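## Task

Find one cardboard box sitting at a shelf spot labelled lot 451 and one at a spot labelled lot 434, and set both on the desk so nothing overhangs its edge. The lot number is printed on the shelf edge right under each spot, and several spots may carry the same number. Every other cardboard box must stay on the shelf it started on. If no spot has a given lot, leave that lot out. The robot must not tip over or finish leaning.

## Robot and tools

Robot: a simulated Hello Robot Stretch 3 with one arm. It has a two-wheel base (0.33 m long, 0.34 m wide, round back) that turns about a point 0.05 m behind its front edge, a lift carriage on a vertical mast, and a telescoping arm that sticks out to the robot's RIGHT side. The arm cannot reach forward; to shift the gripper forward or back you drive the base. Loose objects may occasionally get nudged by something else.

Frames: the base frame has its origin on the floor between the drive wheels, x forward, y to the left, z up, metres. hand_pose is reported in this frame, at the point where closed fingertips meet. The odometry frame is the base frame as it was when the scene began; base_odometry counts wheel rotation only (slip looks like travel), heading in rad, left positive, -3.142 to 3.142.

Tool move: one action per call. base takes a single relative command: {"translate_m": d}, an offset in metres along the current heading from where the base last reported itself, forward positive, -3 to 3; or {"rotate_rad": d}, a turn in place, left positive, -6.4 to 6.4. No sideways driving. joints is one object of absolute targets keyed by name: lift_m 0 to 1.1 (height), arm_m 0 to 0.52 (extension), wrist_yaw_rad -1.345 to 4.42 (0 along the arm, positive swings toward the front), wrist_pitch_rad -1.57 to 0.451 (0 level, negative tips fingertips down), wrist_roll_rad -2.911 to 2.918, gripper_m -0.089 to 0.179 (larger is wider; fingertip gap is roughly 0.007 m under the value near closed, 0.025 m under when wide), head_pan_rad -3.953 to 1.73 (0 forward, positive left, -1.57 faces along the arm), head_tilt_rad -1.53 to 0.419 (negative looks down). Optional: pace "default" or "max"; speeds, a top speed per key (translate_m, rotate_rad or joint name) not above the max; contact_limits, placed next to the matching command: arm_m, translate_m, rotate_rad take a motor_effort percentage 1 to 100 at which motion halts; lift_m takes {"down": n, "up": n}, 1 to 100, force beyond free motion (under about 12 may halt in free air). {"servos": "reboot"} must be sent alone and revives servos that shut off. cameras picks images (head_camera, nav_camera, wrist_camera, all; [] for none). blocking false returns within about half a second while motion continues. Unknown keys make a call invalid; out-of-range numbers get it refused, and then later calls in the same reply are skipped, as they are after an uncommanded stop.

The base is capped at 0.10 m/s and 0.63 rad/s unless lift_m is under 0.30, arm_m under 0.03 and wrist_yaw_rad over 2.54. Any move ends after 14 s.

Other tools: wait (seconds 0 to 10, cameras) reports state without commanding; stop brakes everything still moving; zoom_image (camera, region [x0, y0, x1, y1] in pixels, at most 504 by 504) enlarges part of the latest image; finished_scene (scene: the current scene's number) ends the scene irreversibly, and the objects must stay in place afterwards. The simulation keeps running while replies are composed.

Results: the move line says done or the worst status. Statuses: done, moving, off_target (rested short, may still push), contact_stop (that joint goes slack until commanded again), time_out, torque_fault (joint limp until reboot). on_its_own lists things the call did not order; "held at" is a target, not a reading. motor_effort is percent of maximum, positive toward higher values, peak in brackets; wrist pitch tops out near 45 and roll near 72. lidar_m: 12 sectors of 30 degrees, first straight ahead, counter-clockwise (4th left, 7th back, 10th right), at 0.17 m height, so it sees table legs, not tops; "-" means nothing seen or closer than 0.15 m. wrist_depth_mm and head_depth_mm are 7x7 grids of median depth in mm. turned_by_wheels and turned_by_imu give turn since last result; trust the IMU when they disagree by over 0.15 rad. base_tilt in degrees shows leaning.

Images: head_camera arrives rotated, turn it a quarter clockwise to view upright; nav_camera needs a quarter counterclockwise. Both follow head pan and tilt; wrist_camera rides on the gripper. Calibration intrinsics and extrinsics are supplied per camera.

Gripping: command gripper_m below the object's width to hold it, and at least 0.05 above its width (or fully open) to let go. Readings do not confirm a grasp; reissue the close if the grip eases.

Safety: before folding the wrist over the base (wrist_yaw_rad about 3.0) or unfolding it, put lift_m in 0.32 to 0.95, wrist_pitch_rad at -0.4 and roll near 0; once folded the lift may drop to 0.25. With yaw below -0.4 keep pitch at -0.5 or lower. Wrist and head never stop on contact and may fault after sustained pushing. Pushing the arm into something rigid with the gripper higher than about 0.45 m, or driving while holding or snagged on something fixed, can topple the robot; if base_tilt shows a lean, back the gripper off. Use contact limits on base moves near furniture. Avoid drops, releasing moving objects, slamming and strong shoves.

Each tool is called after "Call:" as name(argument=value, ...), one argument or row to a line, values as JSON.

## Session

Call:
move(
  joints={"head_pan_rad":-1.57,"head_tilt_rad":-0.35},
  cameras=["head_camera","nav_camera"],
)

Call:
move(
  joints={"head_pan_rad":-3.3,"head_tilt_rad":-0.35},
  cameras=["nav_camera"],
)

Call:
move(
  joints={"head_pan_rad":0.3,"head_tilt_rad":-0.35},
  cameras=["nav_camera","head_camera"],
)

Scene clock: 1.23 s.
move: done
base_odometry: x=+0.000 y=+0.000 heading=+0.000
turned_by_wheels: +0.000
turned_by_imu: +0.000
base_tilt: forward=-0.3 right=-1.2
lidar_m: 0.73 0.72 0.85 1.53 2.66 1.26 1.01 1.12 1.81 1.62 1.39 0.83
head_depth_mm: 1670 1787 1894 2338 2411 1914 1487 / 1835 2009 2112 2161 2138 1895 1482 / 1872 1968 2114 2240 2329 1893 1469 / 1828 1932 2037 2178 2207 1866 1470 / 1607 1843 1935 1997 1859 1821 1463 / 1638 1734 1882 2005 1908 1816 1450 / 1680 1770 1858 1970 2067 1766 1439
base_status: not commanded
joint_positions: lift_m=+0.374 arm_m=+0.001 wrist_yaw_rad=+3.009 wrist_pitch_rad=-0.462 wrist_roll_rad=+0.000 gripper_m=+0.037 head_pan_rad=-1.607 head_tilt_rad=-0.353
joint_status: all done
measured_speeds: all 0
motor_effort: left_wheel=-0.6(0.7) right_wheel=+0.3(1.1) lift_m=+23.6(23.8) arm_m=-5.2(5.4) wrist_yaw_rad=-1.0(1.1) wrist_pitch_rad=+1.9(2.1) wrist_roll_rad=-0.2(0.3) gripper_m=+0.0(0.8) head_pan_rad=+3.0(5.3) head_tilt_rad=-2.8(8.6)
hand_pose: x=+0.0076 y=+0.0712 z=+0.3774 quat_wxyz=(+0.207, +0.697, +0.116, +0.676) (m; base frame)
wrist_depth_mm: - 138 - - - 855 - / - 151 - - - 969 - / - 167 925 - - 947 - / 832 769 203 807 804 800 762 / 698 675 211 656 652 661 661 / 600 601 126 573 129 577 580 / 523 544 289 354 502 513 511
pictures: head_camera (sideways), nav_camera (sideways)
camera_calibration:
head_camera: T_world_to_cam=[[-0.0355481, 0.297183, -0.954159, 1.25746], [0.995469, -0.0737291, -0.0600509, 0.0717343], [-0.0881954, -0.95197, -0.293216, 0.337689], [0, 0, 0, 1]] pos_world=[0.00307374, -0.0469382, 1.30314]
nav_camera: T_world_to_cam=[[0.00543502, -0.321176, 0.947004, -1.18948], [-0.999696, 0.0210168, 0.0128653, 0.0394823], [-0.024035, -0.946786, -0.320965, 0.371104], [0, 0, 0, 1]] pos_world=[0.0548547, -0.0315082, 1.24505]

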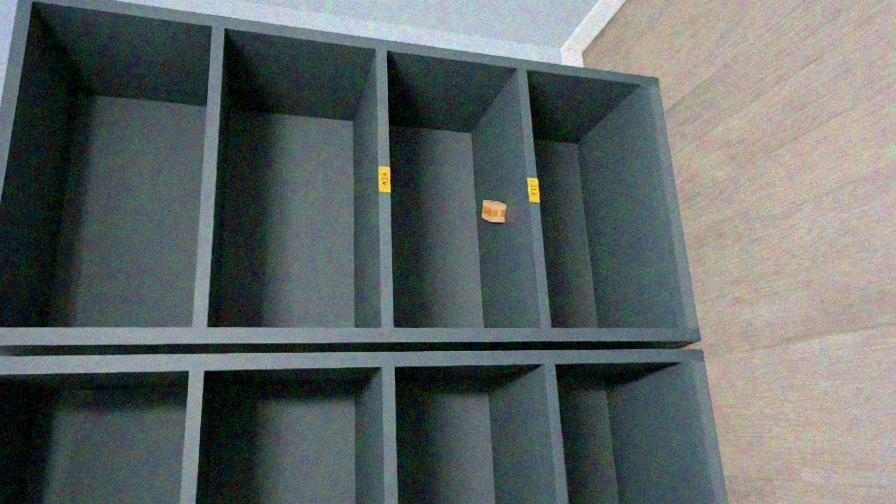

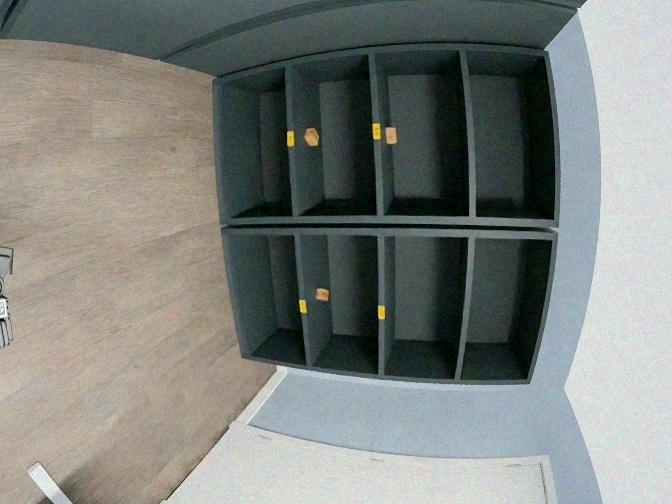

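Scene clock: 3.60 s.
move: done
base_odometry: x=+0.000 y=+0.000 heading=+0.000
turned_by_wheels: +0.000
turned_by_imu: +0.000
base_tilt: forward=-0.3 right=-1.2
lidar_m: 0.72 0.73 0.85 1.53 2.66 1.26 1.01 1.11 1.81 1.63 1.39 0.83
head_depth_mm: 1678 1797 1929 1986 1290 1764 1477 / 1603 1699 1811 1877 1206 1895 1484 / 1529 1619 1723 1813 1193 1744 1467 / 1463 1540 1636 1710 1190 1662 1424 / 1394 1457 1559 1639 1175 1447 1452 / 1340 1409 1483 1553 1163 955 1453 / 1281 1344 1420 1486 1149 943 1408
base_status: not commanded
joint_positions: lift_m=+0.374 arm_m=+0.001 wrist_yaw_rad=+3.009 wrist_pitch_rad=-0.462 wrist_roll_rad=+0.000 gripper_m=+0.037 head_pan_rad=-3.308 head_tilt_rad=-0.353
joint_status: all done
measured_speeds: translate_m=+0.000 rotate_rad=+0.000 lift_m=+0.000 arm_m=+0.000 wrist_yaw_rad=+0.000 wrist_pitch_rad=+0.000 wrist_roll_rad=+0.000 head_pan_rad=+0.024 head_tilt_rad=+0.000
motor_effort: left_wheel=-0.4(1.0) right_wheel=+0.2(1.2) lift_m=+24.2(24.3) arm_m=-8.7(9.1) wrist_yaw_rad=-0.8(2.1) wrist_pitch_rad=+2.0(2.0) wrist_roll_rad=+0.0(0.3) gripper_m=+0.3(0.9) head_pan_rad=+4.0(5.2) head_tilt_rad=+3.5(5.4)
hand_pose: x=+0.0076 y=+0.0712 z=+0.3774 quat_wxyz=(+0.207, +0.697, +0.116, +0.676) (m; base frame)
wrist_depth_mm: - 138 - - - 860 - / - 151 - - - 976 - / - 167 921 - - 943 - / 823 771 203 812 809 801 754 / 691 677 210 665 656 684 674 / 602 597 126 575 129 583 573 / 531 540 286 354 506 509 509
pictures: nav_camera (sideways)
camera_calibration:
nav_camera: T_world_to_cam=[[-0.319164, 0.036389, 0.947001, -1.18749], [0.150932, 0.98846, 0.012886, 0.0324499], [-0.935603, 0.147046, -0.320973, 0.376718], [0, 0, 0, 1]] pos_world=[-0.0314431, -0.0442586, 1.24505]

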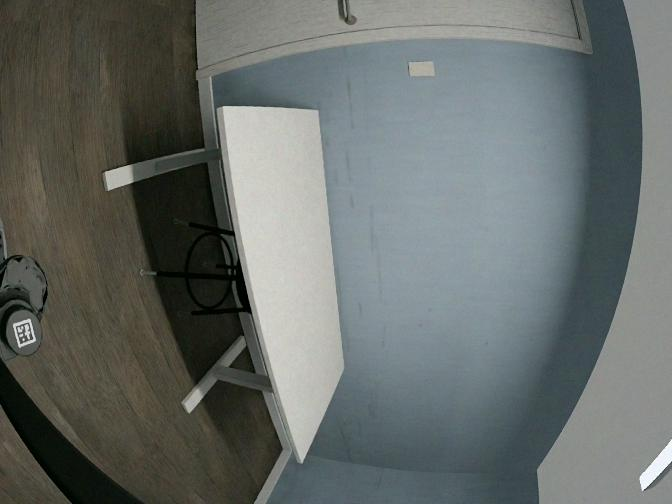

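Scene clock: 6.70 s.
move: done
base_odometry: x=+0.000 y=+0.000 heading=+0.000
turned_by_wheels: +0.000
turned_by_imu: +0.000
base_tilt: forward=-0.4 right=-1.3
lidar_m: 0.72 0.73 0.85 1.53 2.66 1.26 1.01 1.11 1.81 1.62 1.39 0.83
head_depth_mm: 585 615 657 701 742 793 846 / 588 620 655 695 741 795 861 / 592 623 661 702 748 801 859 / 596 629 666 707 754 813 870 / 598 631 671 712 758 813 878 / 602 636 673 715 765 818 882 / 605 640 677 721 771 824 890
base_status: not commanded
joint_positions: lift_m=+0.374 arm_m=+0.001 wrist_yaw_rad=+3.009 wrist_pitch_rad=-0.462 wrist_roll_rad=+0.000 gripper_m=+0.037 head_pan_rad=+0.308 head_tilt_rad=-0.350
joint_status: all done
measured_speeds: translate_m=+0.000 rotate_rad=+0.000 lift_m=+0.000 arm_m=+0.000 wrist_yaw_rad=+0.000 wrist_pitch_rad=+0.000 wrist_roll_rad=+0.000 head_pan_rad=-0.024 head_tilt_rad=+0.000
motor_effort: left_wheel=-0.2(0.8) right_wheel=-0.1(1.1) lift_m=+24.1(24.8) arm_m=-12.8(13.4) wrist_yaw_rad=-0.2(1.6) wrist_pitch_rad=+1.9(2.1) wrist_roll_rad=+0.1(0.3) gripper_m=+0.2(1.1) head_pan_rad=-3.5(7.3) head_tilt_rad=+5.2(9.1)
hand_pose: x=+0.0076 y=+0.0712 z=+0.3774 quat_wxyz=(+0.207, +0.697, +0.116, +0.676) (m; base frame)
wrist_depth_mm: - 139 - - - 858 - / - 151 - - - 993 - / - 167 930 - - 946 - / 845 766 203 806 813 802 764 / 700 670 211 657 663 673 666 / 596 599 126 579 129 581 574 / 529 539 288 355 505 515 509
pictures: head_camera (sideways), nav_camera (sideways)
camera_calibration:
head_camera: T_world_to_cam=[[-0.265145, -0.132968, -0.954996, 1.26002], [-0.266546, 0.961957, -0.0599337, 0.0793099], [0.926634, 0.238659, -0.2905, 0.327976], [0, 0, 0, 1]] pos_world=[0.0513142, 0.0129757, 1.30335]
nav_camera: T_world_to_cam=[[0.297838, 0.112702, 0.94794, -1.19251], [0.317623, -0.948129, 0.0129295, 0.0314539], [0.900227, 0.297237, -0.318185, 0.361873], [0, 0, 0, 1]] pos_world=[0.0194168, 0.0566595, 1.24517]

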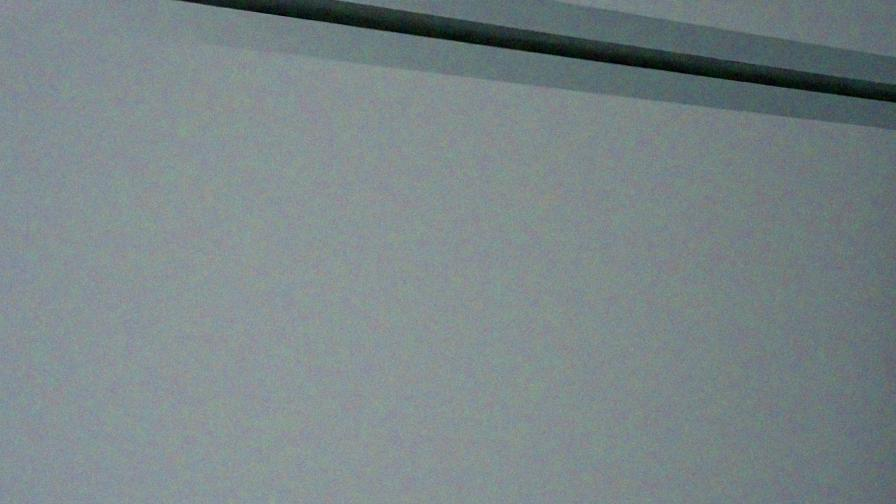

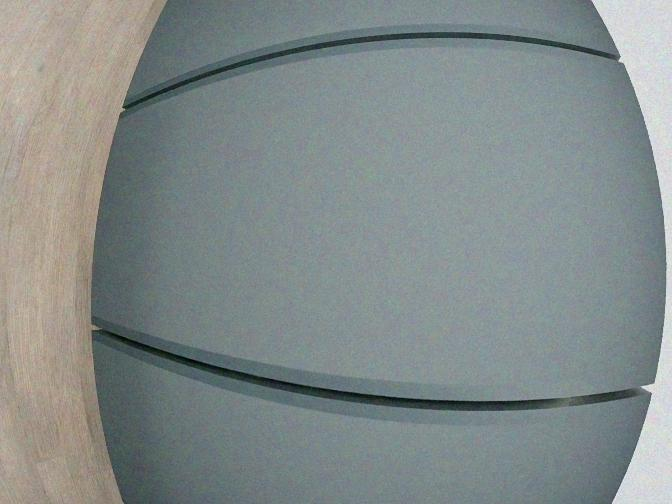

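Call:
move(
  joints={"head_pan_rad":-1.3,"head_tilt_rad":-0.45},
  cameras=["head_camera"],
)

Call:
zoom_image(
  camera="head_camera",
  region=[200, 0, 600, 504],
)

Scene clock: 22.07 s.
move: done
base_odometry: x=+0.000 y=+0.000 heading=+0.000
turned_by_wheels: +0.000
turned_by_imu: +0.000
base_tilt: forward=-0.4 right=-1.2
lidar_m: 0.72 0.73 0.85 1.53 2.66 1.25 1.01 1.11 1.81 1.62 1.39 0.83
head_depth_mm: 1731 1857 1965 2043 2144 1708 1368 / 1492 1817 1933 2070 2142 1684 1362 / 1696 1752 1624 1746 1910 1688 1356 / 1722 1841 1966 2081 2087 1682 1346 / 1726 1859 1948 2078 2080 1673 1345 / 1724 1866 1959 2063 2059 1665 1341 / 1686 1767 1702 1791 1907 1660 1332
base_status: not commanded
joint_positions: lift_m=+0.374 arm_m=+0.001 wrist_yaw_rad=+3.009 wrist_pitch_rad=-0.462 wrist_roll_rad=+0.000 gripper_m=+0.037 head_pan_rad=-1.308 head_tilt_rad=-0.450
joint_status: all done
measured_speeds: translate_m=+0.000 rotate_rad=+0.000 lift_m=+0.000 arm_m=+0.000 wrist_yaw_rad=+0.000 wrist_pitch_rad=+0.000 wrist_roll_rad=+0.000 head_pan_rad=+0.024 head_tilt_rad=+0.000
motor_effort: left_wheel=-0.4(0.7) right_wheel=+0.8(1.4) lift_m=+24.6(25.4) arm_m=-12.8(13.2) wrist_yaw_rad=-0.9(1.6) wrist_pitch_rad=+2.0(2.0) wrist_roll_rad=-0.1(0.4) gripper_m=+0.5(1.0) head_pan_rad=+3.5(5.0) head_tilt_rad=-3.7(8.3)
hand_pose: x=+0.0076 y=+0.0712 z=+0.3774 quat_wxyz=(+0.207, +0.697, +0.116, +0.676) (m; base frame)
wrist_depth_mm: - 138 - - - 855 - / - 151 - - - 971 - / - 167 935 - - 940 - / 839 788 204 819 791 793 767 / 694 682 212 657 652 671 676 / 605 593 126 572 129 588 574 / 525 538 287 352 502 508 511
pictures: head_camera (sideways)
camera_calibration:
head_camera: T_world_to_cam=[[-0.145072, 0.361253, -0.921114, 1.21499], [0.971504, 0.228377, -0.0634407, 0.0762706], [0.187443, -0.904068, -0.38409, 0.454333], [0, 0, 0, 1]] pos_world=[0.0170017, -0.0455877, 1.29848]

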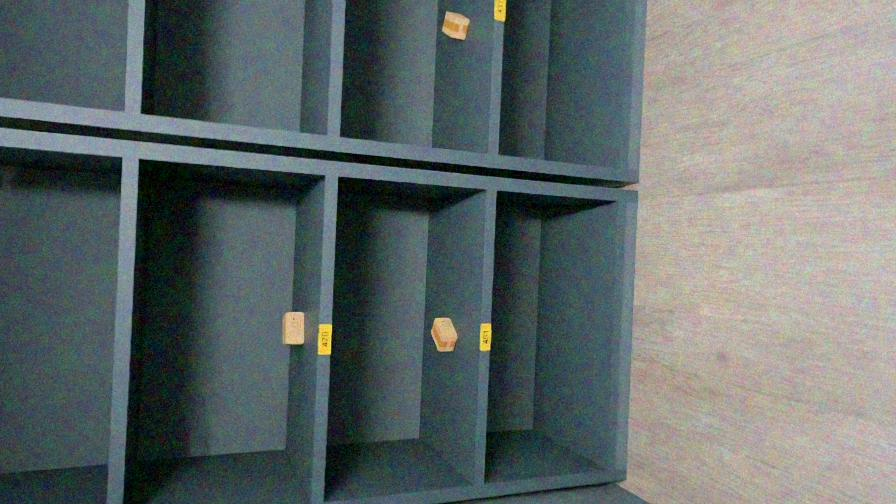

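Scaled by 1.000.

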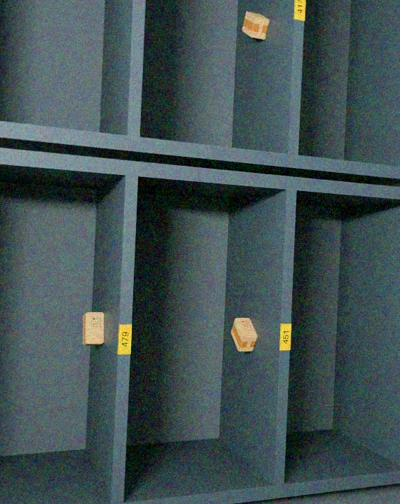

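Call:
zoom_image(
  camera="head_camera",
  region=[470, 315, 500, 360],
)

Call:
move(
  joints={"head_pan_rad":-1.65,"head_tilt_rad":-0.45},
  cameras=["head_camera"],
)

Call:
zoom_image(
  camera="head_camera",
  region=[260, 100, 580, 250],
)

Call:
move(
  joints={"head_pan_rad":1.4,"head_tilt_rad":-0.45},
  cameras=["head_camera","nav_camera"],
)

Scaled by 11.200 from the camera's 896x504 image, which has a finer 1280x720 frame.

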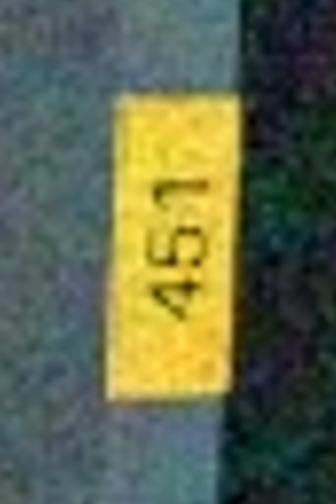

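Scene clock: 36.70 s.
move: done
base_odometry: x=+0.000 y=+0.000 heading=+0.000
turned_by_wheels: +0.000
turned_by_imu: +0.000
base_tilt: forward=-0.4 right=-1.3
lidar_m: 0.72 0.73 0.85 1.53 2.66 1.26 1.01 1.11 1.81 1.63 1.39 0.83
head_depth_mm: 1671 2158 2290 2410 2255 1716 1372 / 1855 1897 1934 2118 2158 1708 1374 / 1905 2020 2164 2289 2131 1688 1362 / 1824 1956 2094 2194 2108 1680 1353 / 1754 1892 1996 2076 1989 1671 1350 / 1356 1480 1609 1740 1919 1661 1343 / 1644 1779 1876 1967 2041 1647 1334
base_status: not commanded
joint_positions: lift_m=+0.374 arm_m=+0.001 wrist_yaw_rad=+3.009 wrist_pitch_rad=-0.462 wrist_roll_rad=+0.000 gripper_m=+0.037 head_pan_rad=-1.654 head_tilt_rad=-0.450
joint_status: all done
measured_speeds: all 0
motor_effort: left_wheel=-0.4(0.6) right_wheel=+0.9(0.9) lift_m=+25.4(25.8) arm_m=-13.0(13.5) wrist_yaw_rad=+0.1(1.6) wrist_pitch_rad=+2.0(2.0) wrist_roll_rad=-0.2(0.5) gripper_m=+0.3(0.7) head_pan_rad=-2.6(3.9) head_tilt_rad=-3.7(8.5)
hand_pose: x=+0.0076 y=+0.0712 z=+0.3774 quat_wxyz=(+0.207, +0.697, +0.116, +0.676) (m; base frame)
wrist_depth_mm: - 139 - - - 861 - / - 151 - - - 968 - / - 167 933 - - 950 - / 847 770 204 822 799 795 771 / 696 667 211 661 656 665 669 / 600 594 126 573 129 583 580 / 529 532 288 351 506 514 507
pictures: head_camera (sideways)
camera_calibration:
head_camera: T_world_to_cam=[[-0.0140774, 0.389418, -0.920953, 1.21399], [0.991436, -0.114158, -0.0634256, 0.0761289], [-0.129833, -0.913959, -0.384476, 0.456781], [0, 0, 0, 1]] pos_world=[0.000918384, -0.0465816, 1.29848]

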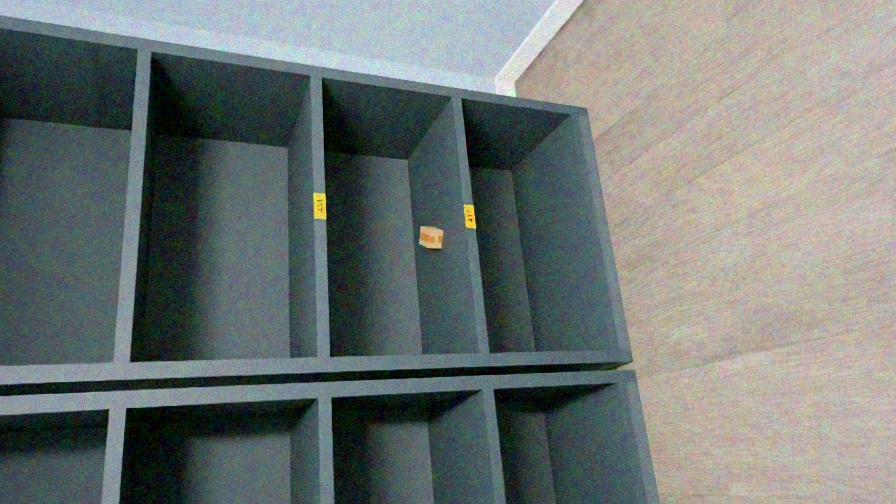

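Scaled by 1.575 from the camera's 896x504 image, which has a finer 1280x720 frame.

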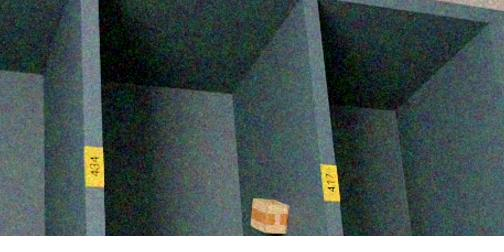

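Scene clock: 39.57 s.
move: done
base_odometry: x=+0.000 y=+0.000 heading=+0.000
turned_by_wheels: +0.000
turned_by_imu: +0.000
base_tilt: forward=-0.4 right=-1.2
lidar_m: 0.73 0.73 0.85 1.52 2.66 1.25 1.01 1.11 1.81 1.62 1.39 0.83
head_depth_mm: 908 934 961 1004 1044 1079 1113 / 1050 1082 1125 1171 1228 1281 1295 / 1246 1303 1356 1425 1510 1558 1361 / 2358 2496 1730 1848 1944 1675 1349 / 2331 2457 2705 2859 2211 1675 1355 / 2251 2369 2569 2721 2182 1675 1335 / 2158 2303 2457 2624 2164 1644 1337
base_status: not commanded
joint_positions: lift_m=+0.374 arm_m=+0.001 wrist_yaw_rad=+3.009 wrist_pitch_rad=-0.462 wrist_roll_rad=+0.000 gripper_m=+0.037 head_pan_rad=+1.408 head_tilt_rad=-0.450
joint_status: all done
measured_speeds: translate_m=+0.000 rotate_rad=+0.000 lift_m=+0.000 arm_m=+0.000 wrist_yaw_rad=+0.000 wrist_pitch_rad=+0.000 wrist_roll_rad=+0.000 head_pan_rad=-0.024 head_tilt_rad=+0.000
motor_effort: left_wheel=+0.0(0.8) right_wheel=+0.5(1.2) lift_m=+26.2(26.6) arm_m=-12.2(13.3) wrist_yaw_rad=-1.7(1.7) wrist_pitch_rad=+1.9(2.0) wrist_roll_rad=+0.1(0.3) gripper_m=+0.0(1.0) head_pan_rad=-3.1(6.2) head_tilt_rad=-4.1(6.9)
hand_pose: x=+0.0076 y=+0.0712 z=+0.3774 quat_wxyz=(+0.207, +0.697, +0.116, +0.676) (m; base frame)
wrist_depth_mm: - 138 - - - 857 - / - 150 - - - 972 - / - 167 905 - - 927 - / 836 755 203 806 812 796 764 / 699 670 212 660 660 674 665 / 606 595 126 574 128 581 578 / 535 539 287 354 504 512 509
pictures: head_camera (sideways), nav_camera (sideways)
camera_calibration:
head_camera: T_world_to_cam=[[-0.0168871, -0.389319, -0.920948, 1.214], [-0.97923, 0.192567, -0.0634494, 0.0882183], [0.202046, 0.900749, -0.384485, 0.454779], [0, 0, 0, 1]] pos_world=[0.0150004, 0.0460021, 1.29848]
nav_camera: T_world_to_cam=[[0.049679, 0.408484, 0.911412, -1.14331], [0.989262, -0.145707, 0.0113819, 0.0292939], [0.137449, 0.90106, -0.411337, 0.487744], [0, 0, 0, 1]] pos_world=[-0.0392209, 0.0318048, 1.24232]

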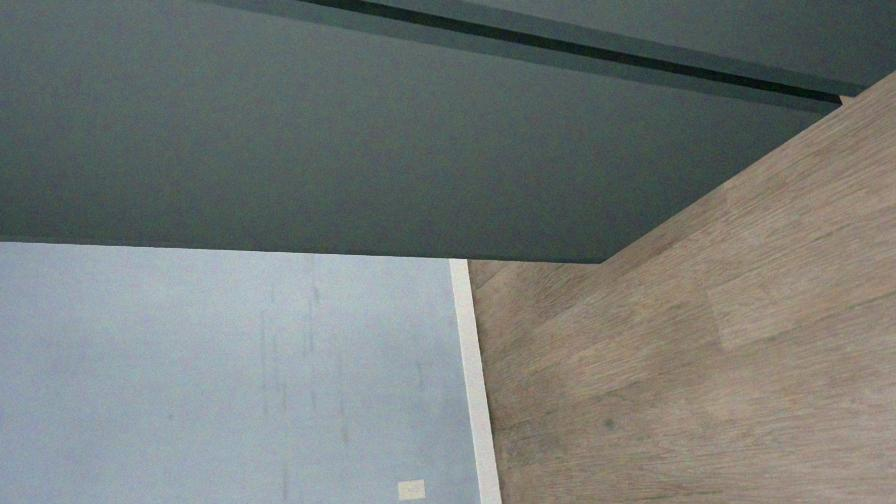

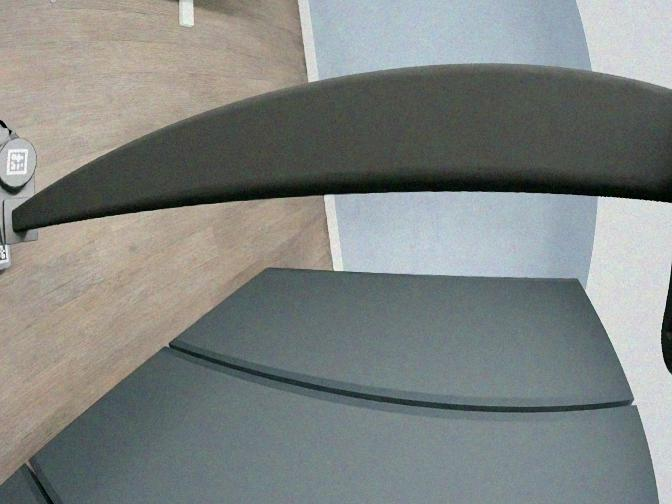

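Call:
move(
  base={"rotate_rad":-1.043},
  joints={"lift_m":0.29,"head_pan_rad":-1.57,"head_tilt_rad":-0.5},
  pace="max",
  cameras=[],
)

Call:
move(
  base={"translate_m":0.92},
  pace="max",
  cameras=[],
)

Call:
move(
  base={"rotate_rad":1.243},
  joints={"lift_m":0.55},
  pace="max",
  cameras=["head_camera"],
)

Scene clock: 107.40 s.
move: done
base_odometry: x=+0.000 y=+0.000 heading=-1.043
turned_by_wheels: -1.043
turned_by_imu: -1.023
base_tilt: forward=-0.4 right=-1.3
lidar_m: 1.37 0.82 0.73 0.73 0.86 1.58 2.66 1.26 1.01 1.56 1.83 1.62
head_depth_mm: 1244 1327 1437 1381 957 1636 1317 / 1275 1371 1486 1356 989 1520 1317 / 1316 1411 1536 1656 1077 1608 1309 / 1334 1445 1572 1715 1893 1599 1301 / 1365 1488 1625 1791 1907 1583 1293 / 1411 1535 1684 1841 1956 1581 1289 / 1459 1587 1749 1924 2000 1568 1281
base_status: done
joint_positions: lift_m=+0.290 arm_m=+0.001 wrist_yaw_rad=+3.009 wrist_pitch_rad=-0.463 wrist_roll_rad=+0.000 gripper_m=+0.037 head_pan_rad=-1.578 head_tilt_rad=-0.501
joint_status: all done
measured_speeds: translate_m=+0.000 rotate_rad=+0.000 lift_m=+0.000 arm_m=+0.000 wrist_yaw_rad=+0.000 wrist_pitch_rad=+0.000 wrist_roll_rad=+0.000 head_pan_rad=+0.024 head_tilt_rad=+0.000
motor_effort: left_wheel=+6.4(14.8) right_wheel=-8.0(14.2) lift_m=+29.6(30.9) arm_m=-12.8(13.2) wrist_yaw_rad=+0.9(1.7) wrist_pitch_rad=+2.1(2.2) wrist_roll_rad=-0.1(0.3) gripper_m=+0.5(1.0) head_pan_rad=+3.4(5.5) head_tilt_rad=-2.1(9.2)
hand_pose: x=+0.0076 y=+0.0711 z=+0.2927 quat_wxyz=(+0.208, +0.697, +0.117, +0.676) (m; base frame)
wrist_depth_mm: - 139 - - - - - / - 151 161 - - - - / 859 167 211 814 789 778 - / 706 643 203 677 670 657 661 / 586 586 211 547 549 560 554 / 499 493 126 296 129 481 482 / 271 277 262 267 410 423 426
pictures: none
No camera images: "cameras" was empty.

Scene clock: 111.83 s.
move: done
base_odometry: x=+0.464 y=-0.795 heading=-1.043
turned_by_wheels: +0.000
turned_by_imu: +0.001
base_tilt: forward=-0.2 right=-1.3
lidar_m: 0.84 0.51 0.45 0.45 0.54 0.98 3.43 1.63 1.81 1.58 0.87 0.98
head_depth_mm: 1453 1561 1675 1825 1965 1624 1316 / 1503 1603 1735 1903 2005 1617 1312 / 1535 1651 1800 1960 2055 1606 1310 / 1602 1722 1865 2031 2073 1596 1312 / 1653 1788 1944 2149 2064 1584 1301 / 1327 1415 1536 1650 1813 1574 1293 / 1297 1435 1488 1658 1688 1501 1297
base_status: done
joint_positions: lift_m=+0.290 arm_m=+0.001 wrist_yaw_rad=+3.009 wrist_pitch_rad=-0.463 wrist_roll_rad=+0.000 gripper_m=+0.037 head_pan_rad=-1.570 head_tilt_rad=-0.501
joint_status: not commanded
measured_speeds: all 0
motor_effort: left_wheel=+1.7(16.1) right_wheel=+6.0(10.8) lift_m=+25.4(30.4) arm_m=-11.3(13.2) wrist_yaw_rad=+0.6(1.5) wrist_pitch_rad=+2.1(2.2) wrist_roll_rad=-0.2(0.4) gripper_m=+0.3(1.0) head_pan_rad=+2.9(4.2) head_tilt_rad=+1.2(2.8)
hand_pose: x=+0.0076 y=+0.0711 z=+0.2927 quat_wxyz=(+0.208, +0.697, +0.117, +0.676) (m; base frame)
wrist_depth_mm: - 138 - - - - - / 646 151 161 - - - - / 725 166 175 - - - 484 / 696 634 197 634 - - 525 / 586 575 212 561 546 560 532 / 504 499 126 295 129 483 481 / 272 276 262 268 411 427 425
pictures: none
No camera images: "cameras" was empty.

Scene clock: 114.43 s.
move: done
base_odometry: x=+0.464 y=-0.795 heading=+0.200
turned_by_wheels: +1.243
turned_by_imu: +1.221
base_tilt: forward=-0.4 right=-1.2
lidar_m: 0.45 0.46 0.62 1.56 1.76 1.63 1.82 1.57 0.87 1.20 0.66 0.47
head_depth_mm: 841 1072 1071 910 1112 1038 1171 / 864 1076 1150 899 1248 1064 1239 / 895 1071 1135 888 1233 1056 1233 / 927 1068 1116 875 1226 1054 1233 / 964 1063 1112 862 1223 1045 1223 / 976 1057 1104 1259 1204 1037 1213 / 975 1050 1102 1117 1154 1036 1180
base_status: done
joint_positions: lift_m=+0.550 arm_m=+0.001 wrist_yaw_rad=+3.009 wrist_pitch_rad=-0.463 wrist_roll_rad=+0.000 gripper_m=+0.037 head_pan_rad=-1.570 head_tilt_rad=-0.501
joint_status: all done
measured_speeds: all 0
motor_effort: left_wheel=-7.2(13.9) right_wheel=+5.9(13.3) lift_m=+27.8(34.7) arm_m=-12.1(13.0) wrist_yaw_rad=-0.9(1.9) wrist_pitch_rad=+2.1(2.3) wrist_roll_rad=+0.1(0.3) gripper_m=+0.6(1.1) head_pan_rad=+3.3(4.0) head_tilt_rad=+3.5(3.8)
hand_pose: x=+0.0076 y=+0.0710 z=+0.5526 quat_wxyz=(+0.208, +0.697, +0.117, +0.676) (m; base frame)
wrist_depth_mm: - 139 - - - - - / - 151 - - - - - / - 167 - - - - - / - - 203 - - - - / 937 915 212 900 884 - - / 802 812 126 769 129 784 - / 710 720 289 703 677 693 -
pictures: head_camera (sideways)
camera_calibration:
head_camera: T_world_to_cam=[[-0.0467039, 0.433326, -0.900026, 1.18689], [0.997506, -0.0274976, -0.0650013, 0.078131], [-0.0529153, -0.900818, -0.430961, 0.516766], [0, 0, 0, 1]] pos_world=[0.00484092, -0.0466481, 1.29601]

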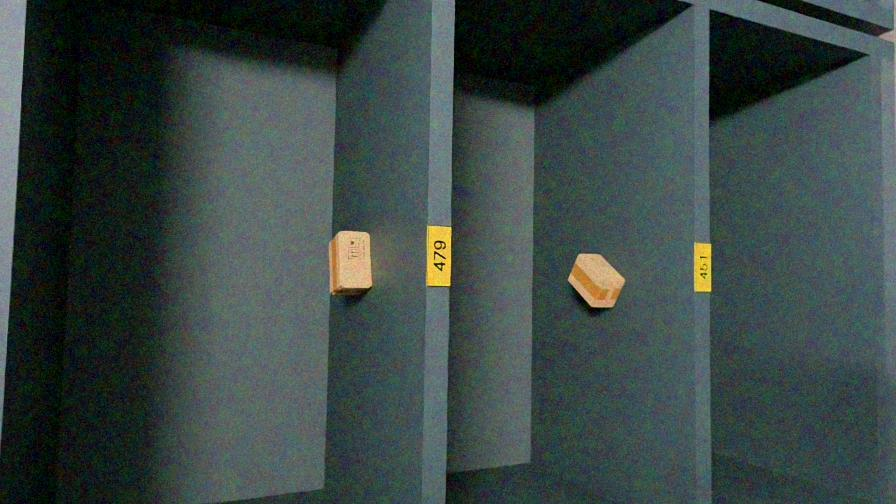

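Call:
move(
  joints={"wrist_yaw_rad":0,"gripper_m":0.16},
  pace="max",
  cameras=[],
)

Call:
move(
  joints={"wrist_pitch_rad":-0.2,"lift_m":0.54,"arm_m":0.2},
  pace="max",
  cameras=["wrist_camera"],
)

Scene clock: 128.90 s.
move: done
base_odometry: x=+0.464 y=-0.795 heading=+0.200
turned_by_wheels: +0.000
turned_by_imu: +0.000
base_tilt: forward=-0.4 right=-1.3
lidar_m: 0.45 0.46 0.62 1.56 1.76 1.62 1.81 1.58 0.87 1.20 0.66 0.47
head_depth_mm: 829 1072 1079 914 1106 1037 1162 / 857 1077 1145 896 1249 1068 1240 / 882 1074 1135 889 1240 1061 1237 / 915 1064 1121 874 1227 1052 1222 / 955 1057 1114 864 1222 1050 1227 / 979 1059 1115 859 1207 1037 1216 / 974 1056 1100 1121 1154 1035 1187
base_status: not commanded
joint_positions: lift_m=+0.550 arm_m=+0.001 wrist_yaw_rad=+0.003 wrist_pitch_rad=-0.463 wrist_roll_rad=+0.000 gripper_m=+0.160 head_pan_rad=-1.570 head_tilt_rad=-0.500
joint_status: all done
measured_speeds: all 0
motor_effort: left_wheel=-6.9(7.3) right_wheel=+5.5(6.6) lift_m=+23.7(24.0) arm_m=-10.6(11.2) wrist_yaw_rad=-2.9(7.6) wrist_pitch_rad=+2.1(2.3) wrist_roll_rad=+0.0(0.3) gripper_m=+0.6(82.3) head_pan_rad=+2.9(3.6) head_tilt_rad=+4.3(4.9)
hand_pose: x=-0.0208 y=-0.3640 z=+0.5526 quat_wxyz=(+0.689, +0.164, -0.688, -0.162) (m; base frame)
wrist_depth_mm: - - - - - - 514 / - - - - - - - / - - - - - - 576 / - - - - - - 626 / - 143 - - - 141 690 / - 127 762 768 762 135 741 / 112 678 703 702 680 671 113
pictures: none
No camera images: "cameras" was empty.

Scene clock: 130.60 s.
move: done
base_odometry: x=+0.464 y=-0.795 heading=+0.200
turned_by_wheels: +0.000
turned_by_imu: +0.000
base_tilt: forward=-0.3 right=-1.1
lidar_m: 0.45 0.46 0.62 1.56 1.76 1.63 1.81 1.57 0.87 1.19 0.66 0.47
head_depth_mm: 828 1065 1076 913 1113 1039 1162 / 854 1080 1146 901 1251 1065 1238 / 883 1073 1135 887 1235 1058 1204 / 913 1065 1126 876 1230 1055 598 / 949 1058 1118 863 1222 1043 1194 / 975 1061 1114 855 1208 1037 1222 / 974 1047 1101 1125 1155 1034 1184
base_status: not commanded
joint_positions: lift_m=+0.540 arm_m=+0.200 wrist_yaw_rad=+0.003 wrist_pitch_rad=-0.222 wrist_roll_rad=+0.000 gripper_m=+0.160 head_pan_rad=-1.570 head_tilt_rad=-0.500
joint_status: all done
measured_speeds: all 0
motor_effort: left_wheel=-6.8(7.5) right_wheel=+6.1(6.6) lift_m=+30.0(32.3) arm_m=+13.4(15.5) wrist_yaw_rad=-2.4(4.5) wrist_pitch_rad=+3.6(5.9) wrist_roll_rad=+0.0(0.3) gripper_m=+0.6(1.0) head_pan_rad=+2.6(3.2) head_tilt_rad=+3.4(4.8)
hand_pose: x=-0.0208 y=-0.5897 z=+0.5989 quat_wxyz=(+0.703, +0.079, -0.702, -0.077) (m; base frame)
wrist_depth_mm: - 674 - - - 656 - / - 715 - - - 708 - / - - - 490 - - - / - - - - - - - / - 145 - - - - - / - 125 - - - 135 - / 112 - - - - - 110
pictures: wrist_camera
camera_calibration:
wrist_camera: T_world_to_cam=[[-0.998874, -0.0439889, -0.0177466, -0.0294533], [-0.00190061, 0.41095, -0.911656, 0.820779], [0.0473957, -0.910596, -0.410571, -0.123866], [0, 0, 0, 1]] pos_world=[-0.0219895, -0.451386, 0.696889]

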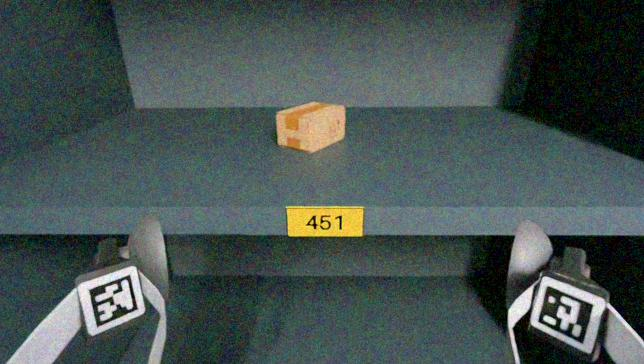

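Call:
move(
  base={"translate_m":0.037},
  joints={"lift_m":0.528,"gripper_m":0.179},
  cameras=[],
)

Call:
move(
  joints={"arm_m":0.44},
  contact_limits={"arm_m":35},
  cameras=["wrist_camera"],
)

Scene clock: 145.27 s.
move: done
base_odometry: x=+0.500 y=-0.787 heading=+0.200
turned_by_wheels: +0.000
turned_by_imu: +0.000
base_tilt: forward=-0.5 right=-1.3
lidar_m: 0.41 0.42 0.57 1.43 1.79 1.65 1.85 1.61 0.89 1.20 0.61 0.43
head_depth_mm: 826 1082 1133 913 1157 1069 1183 / 851 1074 1140 904 1254 1067 1240 / 877 1072 1135 894 1243 1059 1207 / 911 1068 1121 877 1230 1053 612 / 950 1060 1111 868 1223 1042 1196 / 975 1059 1108 857 1213 1037 1219 / 974 1041 1075 1011 1109 1032 1155
base_status: done
joint_positions: lift_m=+0.528 arm_m=+0.200 wrist_yaw_rad=+0.003 wrist_pitch_rad=-0.221 wrist_roll_rad=+0.000 gripper_m=+0.179 head_pan_rad=-1.570 head_tilt_rad=-0.500
joint_status: all done
measured_speeds: all 0
motor_effort: left_wheel=+4.1(8.6) right_wheel=+7.9(11.2) lift_m=+24.6(25.3) arm_m=+12.5(13.2) wrist_yaw_rad=-3.6(3.7) wrist_pitch_rad=+3.4(3.6) wrist_roll_rad=-0.3(0.3) gripper_m=+0.3(73.3) head_pan_rad=+2.6(3.1) head_tilt_rad=+2.1(2.9)
hand_pose: x=-0.0208 y=-0.5897 z=+0.5870 quat_wxyz=(+0.703, +0.079, -0.702, -0.077) (m; base frame)
wrist_depth_mm: - 671 - - - - - / - - - - - - - / - - - 479 - - - / - - - - - - - / - 144 - - - - - / - 139 - - - - - / - - - - - - 105
pictures: none
No camera images: "cameras" was empty.

Scene clock: 148.27 s.
move: done
base_odometry: x=+0.500 y=-0.787 heading=+0.200
turned_by_wheels: +0.000
turned_by_imu: +0.000
base_tilt: forward=-0.3 right=-1.2
lidar_m: 0.41 0.43 0.57 1.43 1.80 1.66 1.85 1.61 0.89 1.19 0.61 0.43
head_depth_mm: 827 1082 1132 915 1160 1066 1184 / 852 1074 1141 903 1253 1069 1246 / 882 1067 1135 893 1243 722 612 / 914 1066 1115 878 1227 734 1224 / 948 1056 1114 867 1222 1043 1230 / 977 1058 1107 854 1215 1041 1215 / 970 1042 1071 1014 1106 1035 1149
base_status: not commanded
joint_positions: lift_m=+0.528 arm_m=+0.440 wrist_yaw_rad=+0.003 wrist_pitch_rad=-0.221 wrist_roll_rad=+0.000 gripper_m=+0.179 head_pan_rad=-1.570 head_tilt_rad=-0.500
joint_status: all done
measured_speeds: all 0
motor_effort: left_wheel=+4.5(4.6) right_wheel=+8.2(8.7) lift_m=+27.9(28.2) arm_m=+13.3(15.7) wrist_yaw_rad=-2.9(4.1) wrist_pitch_rad=+3.5(3.6) wrist_roll_rad=-0.2(0.3) gripper_m=+0.7(1.2) head_pan_rad=+1.7(3.0) head_tilt_rad=+1.0(2.3)
contact_limits: arm_m 35 (drawing in: default 31, maximum 55; extending or still: default 40, maximum 69)
hand_pose: x=-0.0208 y=-0.8297 z=+0.5870 quat_wxyz=(+0.703, +0.079, -0.702, -0.077) (m; base frame)
wrist_depth_mm: 460 - - - - - - / 487 - - - - - - / - - - - - - - / - - - 258 309 - - / 288 260 273 259 272 269 270 / 118 144 219 218 217 216 215 / 171 183 183 182 182 181 107
pictures: wrist_camera
camera_calibration:
wrist_camera: T_world_to_cam=[[-0.998879, -0.0438608, -0.0177879, -0.0401068], [-0.00179987, 0.410751, -0.911746, 0.908393], [0.0472963, -0.910692, -0.410369, -0.347542], [0, 0, 0, 1]] pos_world=[-0.0219894, -0.691386, 0.684889]

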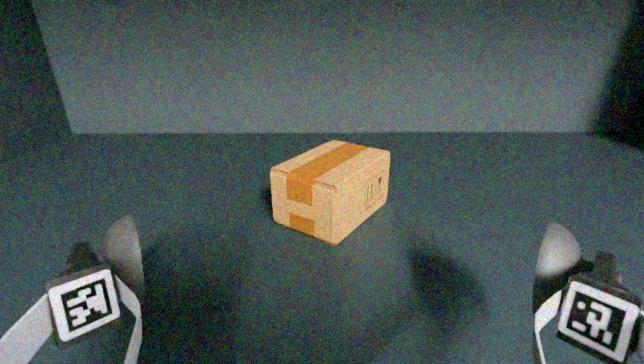

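Call:
move(
  joints={"arm_m":0.1},
  pace="max",
  cameras=[],
)

Call:
move(
  base={"rotate_rad":-0.45},
  cameras=[],
)

Call:
move(
  base={"translate_m":0.115},
  cameras=[],
)

Call:
move(
  base={"rotate_rad":0.45},
  cameras=[],
)

Call:
move(
  base={"translate_m":-0.104},
  cameras=[],
)

Call:
move(
  joints={"arm_m":0.4},
  contact_limits={"arm_m":35},
  cameras=["wrist_camera"],
)

Scene clock: 174.97 s.
move: done
base_odometry: x=+0.500 y=-0.787 heading=+0.200
turned_by_wheels: +0.000
turned_by_imu: +0.000
base_tilt: forward=-0.5 right=-1.1
lidar_m: 0.41 0.42 0.57 1.43 1.79 1.65 1.85 1.61 0.89 1.20 0.61 0.43
head_depth_mm: 826 1083 1138 916 1155 1066 1188 / 851 1075 1142 908 1253 1066 1242 / 879 1072 1133 891 1239 1061 1232 / 914 1067 1118 878 1230 1052 1233 / 949 1060 1115 870 1221 1044 1221 / 977 1054 1101 854 1215 1042 1218 / 974 1044 1068 1014 1112 1029 1158
base_status: not commanded
joint_positions: lift_m=+0.528 arm_m=+0.100 wrist_yaw_rad=+0.003 wrist_pitch_rad=-0.221 wrist_roll_rad=+0.000 gripper_m=+0.179 head_pan_rad=-1.570 head_tilt_rad=-0.500
joint_status: all done
measured_speeds: all 0
motor_effort: left_wheel=+4.2(4.7) right_wheel=+7.6(8.5) lift_m=+23.0(31.3) arm_m=-12.9(16.3) wrist_yaw_rad=-3.2(4.4) wrist_pitch_rad=+3.4(3.5) wrist_roll_rad=+0.0(0.4) gripper_m=+0.6(1.1) head_pan_rad=+1.8(2.3) head_tilt_rad=-1.0(2.1)
hand_pose: x=-0.0208 y=-0.4897 z=+0.5871 quat_wxyz=(+0.703, +0.079, -0.702, -0.077) (m; base frame)
wrist_depth_mm: - - - - - 759 - / - - - - - 765 - / - - - 575 - - - / - - - - - - - / - 143 - - - 992 - / - 126 - - - - - / - - - - - - 105
pictures: none
No camera images: "cameras" was empty.

Scene clock: 176.80 s.
move: done
base_odometry: x=+0.500 y=-0.787 heading=-0.250
turned_by_wheels: -0.450
turned_by_imu: -0.443
base_tilt: forward=-0.2 right=-1.3
lidar_m: 0.42 0.41 0.43 0.61 1.93 2.08 1.65 1.85 1.61 0.89 1.16 0.56
head_depth_mm: 1254 1458 1330 1725 1450 1585 1325 / 769 1362 1179 1633 1374 1539 1318 / 736 808 874 968 1097 1382 1309 / 822 927 972 1038 1133 1235 1268 / 952 1116 1128 1275 1219 1405 1237 / 991 1088 1120 1267 1211 1041 1219 / 953 1033 1076 842 1203 997 1216
base_status: done
joint_positions: lift_m=+0.528 arm_m=+0.100 wrist_yaw_rad=+0.002 wrist_pitch_rad=-0.221 wrist_roll_rad=+0.000 gripper_m=+0.179 head_pan_rad=-1.570 head_tilt_rad=-0.500
joint_status: not commanded
measured_speeds: all 0
motor_effort: left_wheel=+7.4(11.7) right_wheel=-9.9(13.7) lift_m=+25.8(26.2) arm_m=-13.1(13.3) wrist_yaw_rad=-1.6(3.8) wrist_pitch_rad=+3.4(3.5) wrist_roll_rad=+0.0(0.3) gripper_m=+0.6(1.1) head_pan_rad=+1.3(2.2) head_tilt_rad=-2.4(2.4)
hand_pose: x=-0.0209 y=-0.4897 z=+0.5871 quat_wxyz=(+0.703, +0.079, -0.702, -0.077) (m; base frame)
wrist_depth_mm: - - - - - - - / - - - - 552 - - / 505 - - - 560 - - / - - - - - - - / - 142 - - - - - / - 126 - - 696 - 998 / - - - - 771 796 105
pictures: none
No camera images: "cameras" was empty.

Scene clock: 179.07 s.
move: done
base_odometry: x=+0.611 y=-0.816 heading=-0.250
turned_by_wheels: +0.000
turned_by_imu: +0.001
base_tilt: forward=-0.4 right=-1.3
lidar_m: 0.32 0.31 0.33 0.47 1.47 2.18 1.77 1.95 0.95 0.91 0.81 0.42
head_depth_mm: 748 852 1198 1686 1384 1538 1329 / 737 813 878 955 1126 1470 1321 / 848 942 973 1020 1104 1225 1281 / 912 1098 1129 1215 1228 1370 1246 / 946 1090 1135 866 1222 1049 1223 / 956 1040 1091 851 1210 972 1221 / 911 989 1032 787 1199 936 1212
base_status: done
joint_positions: lift_m=+0.528 arm_m=+0.100 wrist_yaw_rad=+0.002 wrist_pitch_rad=-0.221 wrist_roll_rad=+0.000 gripper_m=+0.179 head_pan_rad=-1.570 head_tilt_rad=-0.500
joint_status: not commanded
measured_speeds: all 0
motor_effort: left_wheel=+3.2(11.1) right_wheel=+8.0(10.2) lift_m=+29.9(30.1) arm_m=-11.7(13.0) wrist_yaw_rad=-3.2(4.2) wrist_pitch_rad=+3.3(3.5) wrist_roll_rad=+0.0(0.3) gripper_m=+0.4(1.0) head_pan_rad=+1.1(2.2) head_tilt_rad=-1.6(2.5)
hand_pose: x=-0.0209 y=-0.4897 z=+0.5871 quat_wxyz=(+0.703, +0.079, -0.702, -0.077) (m; base frame)
wrist_depth_mm: - - - 831 - - - / - - - - - 542 - / - 505 - - - - - / - - - - - - - / - 142 - - - - - / - 126 - - 702 - 979 / - - - - 748 786 105
pictures: none
No camera images: "cameras" was empty.

Scene clock: 180.90 s.
move: done
base_odometry: x=+0.611 y=-0.816 heading=+0.200
turned_by_wheels: +0.450
turned_by_imu: +0.443
base_tilt: forward=-0.4 right=-1.2
lidar_m: 0.31 0.32 0.43 1.08 2.61 1.77 1.96 1.68 0.91 1.09 0.46 0.33
head_depth_mm: 829 1030 1095 848 1265 1037 1247 / 852 1023 1087 836 1253 1026 1248 / 881 1024 1087 827 1245 993 1232 / 911 1016 1078 817 1233 1017 1237 / 933 1011 1070 806 1214 978 1222 / 936 1015 1064 792 1173 969 1184 / 739 800 809 739 834 912 1017
base_status: done
joint_positions: lift_m=+0.528 arm_m=+0.100 wrist_yaw_rad=+0.002 wrist_pitch_rad=-0.221 wrist_roll_rad=+0.000 gripper_m=+0.179 head_pan_rad=-1.570 head_tilt_rad=-0.500
joint_status: not commanded
measured_speeds: all 0
motor_effort: left_wheel=-8.7(12.4) right_wheel=+9.4(12.6) lift_m=+30.9(31.6) arm_m=-12.5(12.7) wrist_yaw_rad=-3.3(4.0) wrist_pitch_rad=+3.4(3.5) wrist_roll_rad=-0.1(0.3) gripper_m=+0.9(1.0) head_pan_rad=+1.5(2.2) head_tilt_rad=-3.2(3.5)
hand_pose: x=-0.0209 y=-0.4897 z=+0.5871 quat_wxyz=(+0.703, +0.079, -0.702, -0.077) (m; base frame)
wrist_depth_mm: - - 702 - - - 716 / - - - - - - 749 / - - - - 525 - - / 406 - - - - - - / 408 142 - - - - - / 118 126 - - - - - / 409 - - - - - 105
pictures: none
No camera images: "cameras" was empty.

Scene clock: 183.07 s.
move: done
base_odometry: x=+0.509 y=-0.836 heading=+0.200
turned_by_wheels: +0.000
turned_by_imu: -0.001
base_tilt: forward=-0.4 right=-1.2
lidar_m: 0.41 0.43 0.57 1.44 1.83 1.68 1.85 1.58 0.85 1.15 0.61 0.43
head_depth_mm: 827 1035 1091 848 1155 1035 1183 / 850 1032 1097 838 1256 1024 1239 / 880 1024 1091 826 1249 1023 1231 / 909 1021 1082 819 1231 1016 1231 / 940 1014 1079 806 1224 1006 1221 / 937 1010 1076 796 1220 1007 1216 / 933 997 1062 841 1114 993 1155
base_status: done
joint_positions: lift_m=+0.528 arm_m=+0.100 wrist_yaw_rad=+0.002 wrist_pitch_rad=-0.221 wrist_roll_rad=+0.000 gripper_m=+0.179 head_pan_rad=-1.570 head_tilt_rad=-0.500
joint_status: not commanded
measured_speeds: all 0
motor_effort: left_wheel=-4.3(11.9) right_wheel=-9.0(10.6) lift_m=+29.1(30.6) arm_m=-12.6(13.4) wrist_yaw_rad=-2.4(4.4) wrist_pitch_rad=+3.4(3.5) wrist_roll_rad=-0.1(0.3) gripper_m=+0.5(1.1) head_pan_rad=+1.3(1.8) head_tilt_rad=-3.7(4.2)
hand_pose: x=-0.0209 y=-0.4897 z=+0.5871 quat_wxyz=(+0.703, +0.079, -0.702, -0.077) (m; base frame)
wrist_depth_mm: - 708 - - - - - / - - - - - 751 - / - - - 529 - - - / - - - - - - - / - 146 - - - 868 - / - 126 - - - - - / - - - - - - 105
pictures: none
No camera images: "cameras" was empty.

Scene clock: 186.50 s.
move: done
base_odometry: x=+0.509 y=-0.836 heading=+0.200
turned_by_wheels: +0.000
turned_by_imu: +0.000
base_tilt: forward=-0.4 right=-1.2
lidar_m: 0.42 0.43 0.57 1.44 1.82 1.68 1.85 1.58 0.85 1.15 0.61 0.43
head_depth_mm: 826 1033 1092 845 1162 1036 1178 / 855 1034 1095 834 1258 1032 1246 / 879 1029 1090 828 1241 924 614 / 915 1024 1079 816 1237 775 1196 / 938 1018 1079 804 1221 979 1224 / 937 1007 1076 795 1209 1002 1222 / 933 996 1054 839 1116 994 1158
base_status: not commanded
joint_positions: lift_m=+0.528 arm_m=+0.400 wrist_yaw_rad=+0.002 wrist_pitch_rad=-0.221 wrist_roll_rad=+0.000 gripper_m=+0.179 head_pan_rad=-1.570 head_tilt_rad=-0.500
joint_status: all done
measured_speeds: all 0
motor_effort: left_wheel=-4.7(5.0) right_wheel=-8.5(9.7) lift_m=+27.8(30.0) arm_m=+13.3(15.5) wrist_yaw_rad=-2.3(4.3) wrist_pitch_rad=+3.4(3.5) wrist_roll_rad=-0.1(0.3) gripper_m=+0.4(1.1) head_pan_rad=+1.0(1.7) head_tilt_rad=-4.1(5.6)
contact_limits: arm_m 35 (drawing in: default 31, maximum 55; extending or still: default 40, maximum 69)
hand_pose: x=-0.0209 y=-0.7897 z=+0.5871 quat_wxyz=(+0.703, +0.079, -0.702, -0.077) (m; base frame)
wrist_depth_mm: 464 - - - - - - / 485 - - - - - - / - - - - - - - / - - 322 256 302 - - / 291 262 274 249 272 272 270 / 118 204 220 218 218 216 216 / 172 182 183 182 182 182 107
pictures: wrist_camera
camera_calibration:
wrist_camera: T_world_to_cam=[[-0.998889, -0.0436483, -0.0177693, -0.0382248], [-0.001698, 0.410144, -0.912019, 0.891847], [0.047096, -0.910976, -0.409762, -0.311678], [0, 0, 0, 1]] pos_world=[-0.0219892, -0.651385, 0.684988]

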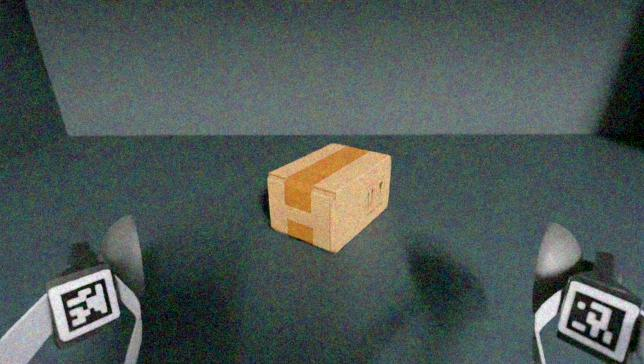

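Call:
move(
  joints={"arm_m":0.497},
  contact_limits={"arm_m":35},
  cameras=[],
)

Call:
move(
  joints={"gripper_m":0.02},
  cameras=["wrist_camera"],
)

Scene clock: 193.77 s.
move: done
base_odometry: x=+0.509 y=-0.836 heading=+0.200
turned_by_wheels: +0.000
turned_by_imu: +0.000
base_tilt: forward=-0.3 right=-1.0
lidar_m: 0.42 0.43 0.57 1.44 1.83 1.68 1.85 1.59 0.85 1.14 0.61 0.43
head_depth_mm: 831 1031 1094 845 1160 1037 1177 / 856 1025 1099 836 1248 1028 1242 / 890 1027 1089 826 1242 772 594 / 920 1017 1086 817 1228 788 1230 / 940 1014 1080 805 1220 1006 1223 / 937 1012 1069 795 1216 1004 1227 / 933 999 1058 840 1111 996 1153
base_status: not commanded
joint_positions: lift_m=+0.528 arm_m=+0.497 wrist_yaw_rad=+0.002 wrist_pitch_rad=-0.221 wrist_roll_rad=+0.000 gripper_m=+0.179 head_pan_rad=-1.570 head_tilt_rad=-0.500
joint_status: all done
measured_speeds: all 0
motor_effort: left_wheel=-4.2(5.0) right_wheel=-8.4(9.6) lift_m=+25.4(26.5) arm_m=+12.7(14.6) wrist_yaw_rad=-2.6(4.1) wrist_pitch_rad=+3.4(3.5) wrist_roll_rad=-0.2(0.3) gripper_m=+0.5(1.0) head_pan_rad=+0.7(1.4) head_tilt_rad=-4.4(5.1)
contact_limits: arm_m 35 (drawing in: default 31, maximum 55; extending or still: default 40, maximum 69)
hand_pose: x=-0.0209 y=-0.8867 z=+0.5871 quat_wxyz=(+0.703, +0.079, -0.702, -0.077) (m; base frame)
wrist_depth_mm: - - - - - - - / - - - - - - - / - - - - - - - / - - - - - - - / 289 261 274 182 246 270 269 / 119 144 202 151 210 216 216 / 172 183 176 160 180 181 107
pictures: none
No camera images: "cameras" was empty.

Scene clock: 195.90 s.
move: done
base_odometry: x=+0.509 y=-0.836 heading=+0.200
turned_by_wheels: +0.000
turned_by_imu: +0.000
base_tilt: forward=-0.3 right=-1.3
lidar_m: 0.42 0.43 0.57 1.43 1.83 1.68 1.85 1.58 0.85 1.15 0.61 0.44
head_depth_mm: 830 1032 1099 846 1161 1040 1181 / 853 1029 1092 835 1250 1031 1241 / 885 1020 1089 823 1233 769 595 / 919 1016 1082 815 1228 785 1230 / 937 1015 1079 804 1219 1010 1226 / 938 1011 1075 796 1211 1007 1219 / 932 998 1056 843 1113 993 1154
base_status: not commanded
joint_positions: lift_m=+0.528 arm_m=+0.497 wrist_yaw_rad=+0.002 wrist_pitch_rad=-0.221 wrist_roll_rad=+0.000 gripper_m=+0.021 head_pan_rad=-1.570 head_tilt_rad=-0.500
joint_status: all done
measured_speeds: all 0
motor_effort: left_wheel=-4.3(5.2) right_wheel=-8.6(9.5) lift_m=+24.8(25.4) arm_m=+6.9(12.7) wrist_yaw_rad=-2.1(4.0) wrist_pitch_rad=+3.3(3.5) wrist_roll_rad=+0.1(0.6) gripper_m=-13.1(88.0) head_pan_rad=+0.3(1.0) head_tilt_rad=-4.1(5.1)
contact_limits: arm_m 35 (drawing in: default 31, maximum 55; extending or still: default 40, maximum 69)
hand_pose: x=-0.0209 y=-0.8867 z=+0.5871 quat_wxyz=(+0.703, +0.079, -0.702, -0.077) (m; base frame)
wrist_depth_mm: - - - - - - - / - - - - - - - / - - - - - - - / - - - 226 - - - / 276 273 260 181 172 271 270 / 221 228 128 158 127 217 215 / 184 183 177 171 170 182 181
pictures: wrist_camera
camera_calibration:
wrist_camera: T_world_to_cam=[[-0.998889, -0.0436483, -0.0177693, -0.0424587], [-0.001698, 0.410144, -0.912019, 0.931631], [0.047096, -0.910976, -0.409762, -0.400043], [0, 0, 0, 1]] pos_world=[-0.0219892, -0.748385, 0.684988]

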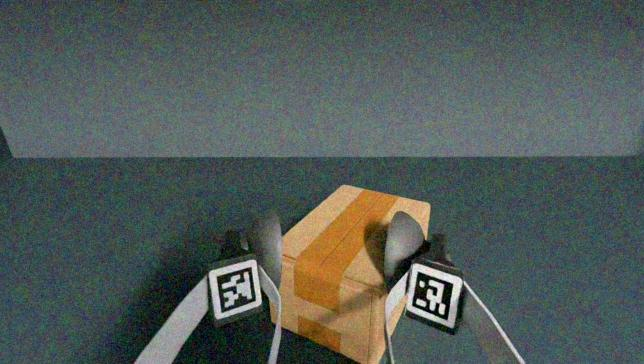

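Call:
move(
  joints={"lift_m":0.56,"gripper_m":0.0},
  speeds={"lift_m":0.04},
  cameras=["wrist_camera"],
)

Scene clock: 204.33 s.
move: done
base_odometry: x=+0.509 y=-0.836 heading=+0.200
turned_by_wheels: +0.000
turned_by_imu: +0.000
base_tilt: forward=-0.3 right=-1.2
lidar_m: 0.42 0.43 0.57 1.43 1.82 1.68 1.85 1.58 0.85 1.15 0.61 0.43
head_depth_mm: 832 1039 1095 845 1152 1036 1173 / 856 1029 1095 834 1252 1030 1243 / 888 1025 1091 826 1247 725 577 / 919 1021 1081 813 1226 922 1230 / 940 1016 1079 805 1216 1009 1222 / 938 1009 1073 794 1212 1002 1219 / 935 999 1056 841 1109 998 1149
base_status: not commanded
joint_positions: lift_m=+0.560 arm_m=+0.497 wrist_yaw_rad=+0.002 wrist_pitch_rad=-0.225 wrist_roll_rad=+0.000 gripper_m=+0.001 head_pan_rad=-1.570 head_tilt_rad=-0.500
joint_status: all done
measured_speeds: all 0
motor_effort: left_wheel=-4.1(5.0) right_wheel=-8.5(9.6) lift_m=+29.0(33.6) arm_m=-5.6(6.2) wrist_yaw_rad=-2.6(3.3) wrist_pitch_rad=+4.0(4.2) wrist_roll_rad=+0.1(0.3) gripper_m=-17.9(87.9) head_pan_rad=-0.2(0.7) head_tilt_rad=-2.6(4.2)
contact_limits: arm_m 35 (drawing in: default 31, maximum 55; extending or still: default 40, maximum 69)
hand_pose: x=-0.0209 y=-0.8864 z=+0.6182 quat_wxyz=(+0.703, +0.080, -0.702, -0.079) (m; base frame)
wrist_depth_mm: - - - - - - - / - - - - - - - / - - - - - - - / - - - - - - - / 316 312 155 184 157 308 310 / 266 265 127 156 126 261 261 / 222 214 213 165 205 219 218
pictures: wrist_camera
camera_calibration:
wrist_camera: T_world_to_cam=[[-0.998898, -0.0433996, -0.0178565, -0.041653], [-0.00169717, 0.413655, -0.910432, 0.961988], [0.0468988, -0.909399, -0.413273, -0.383497], [0, 0, 0, 1]] pos_world=[-0.0219889, -0.74849, 0.716592]

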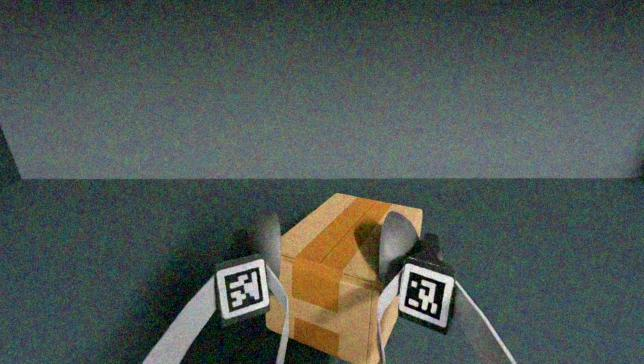

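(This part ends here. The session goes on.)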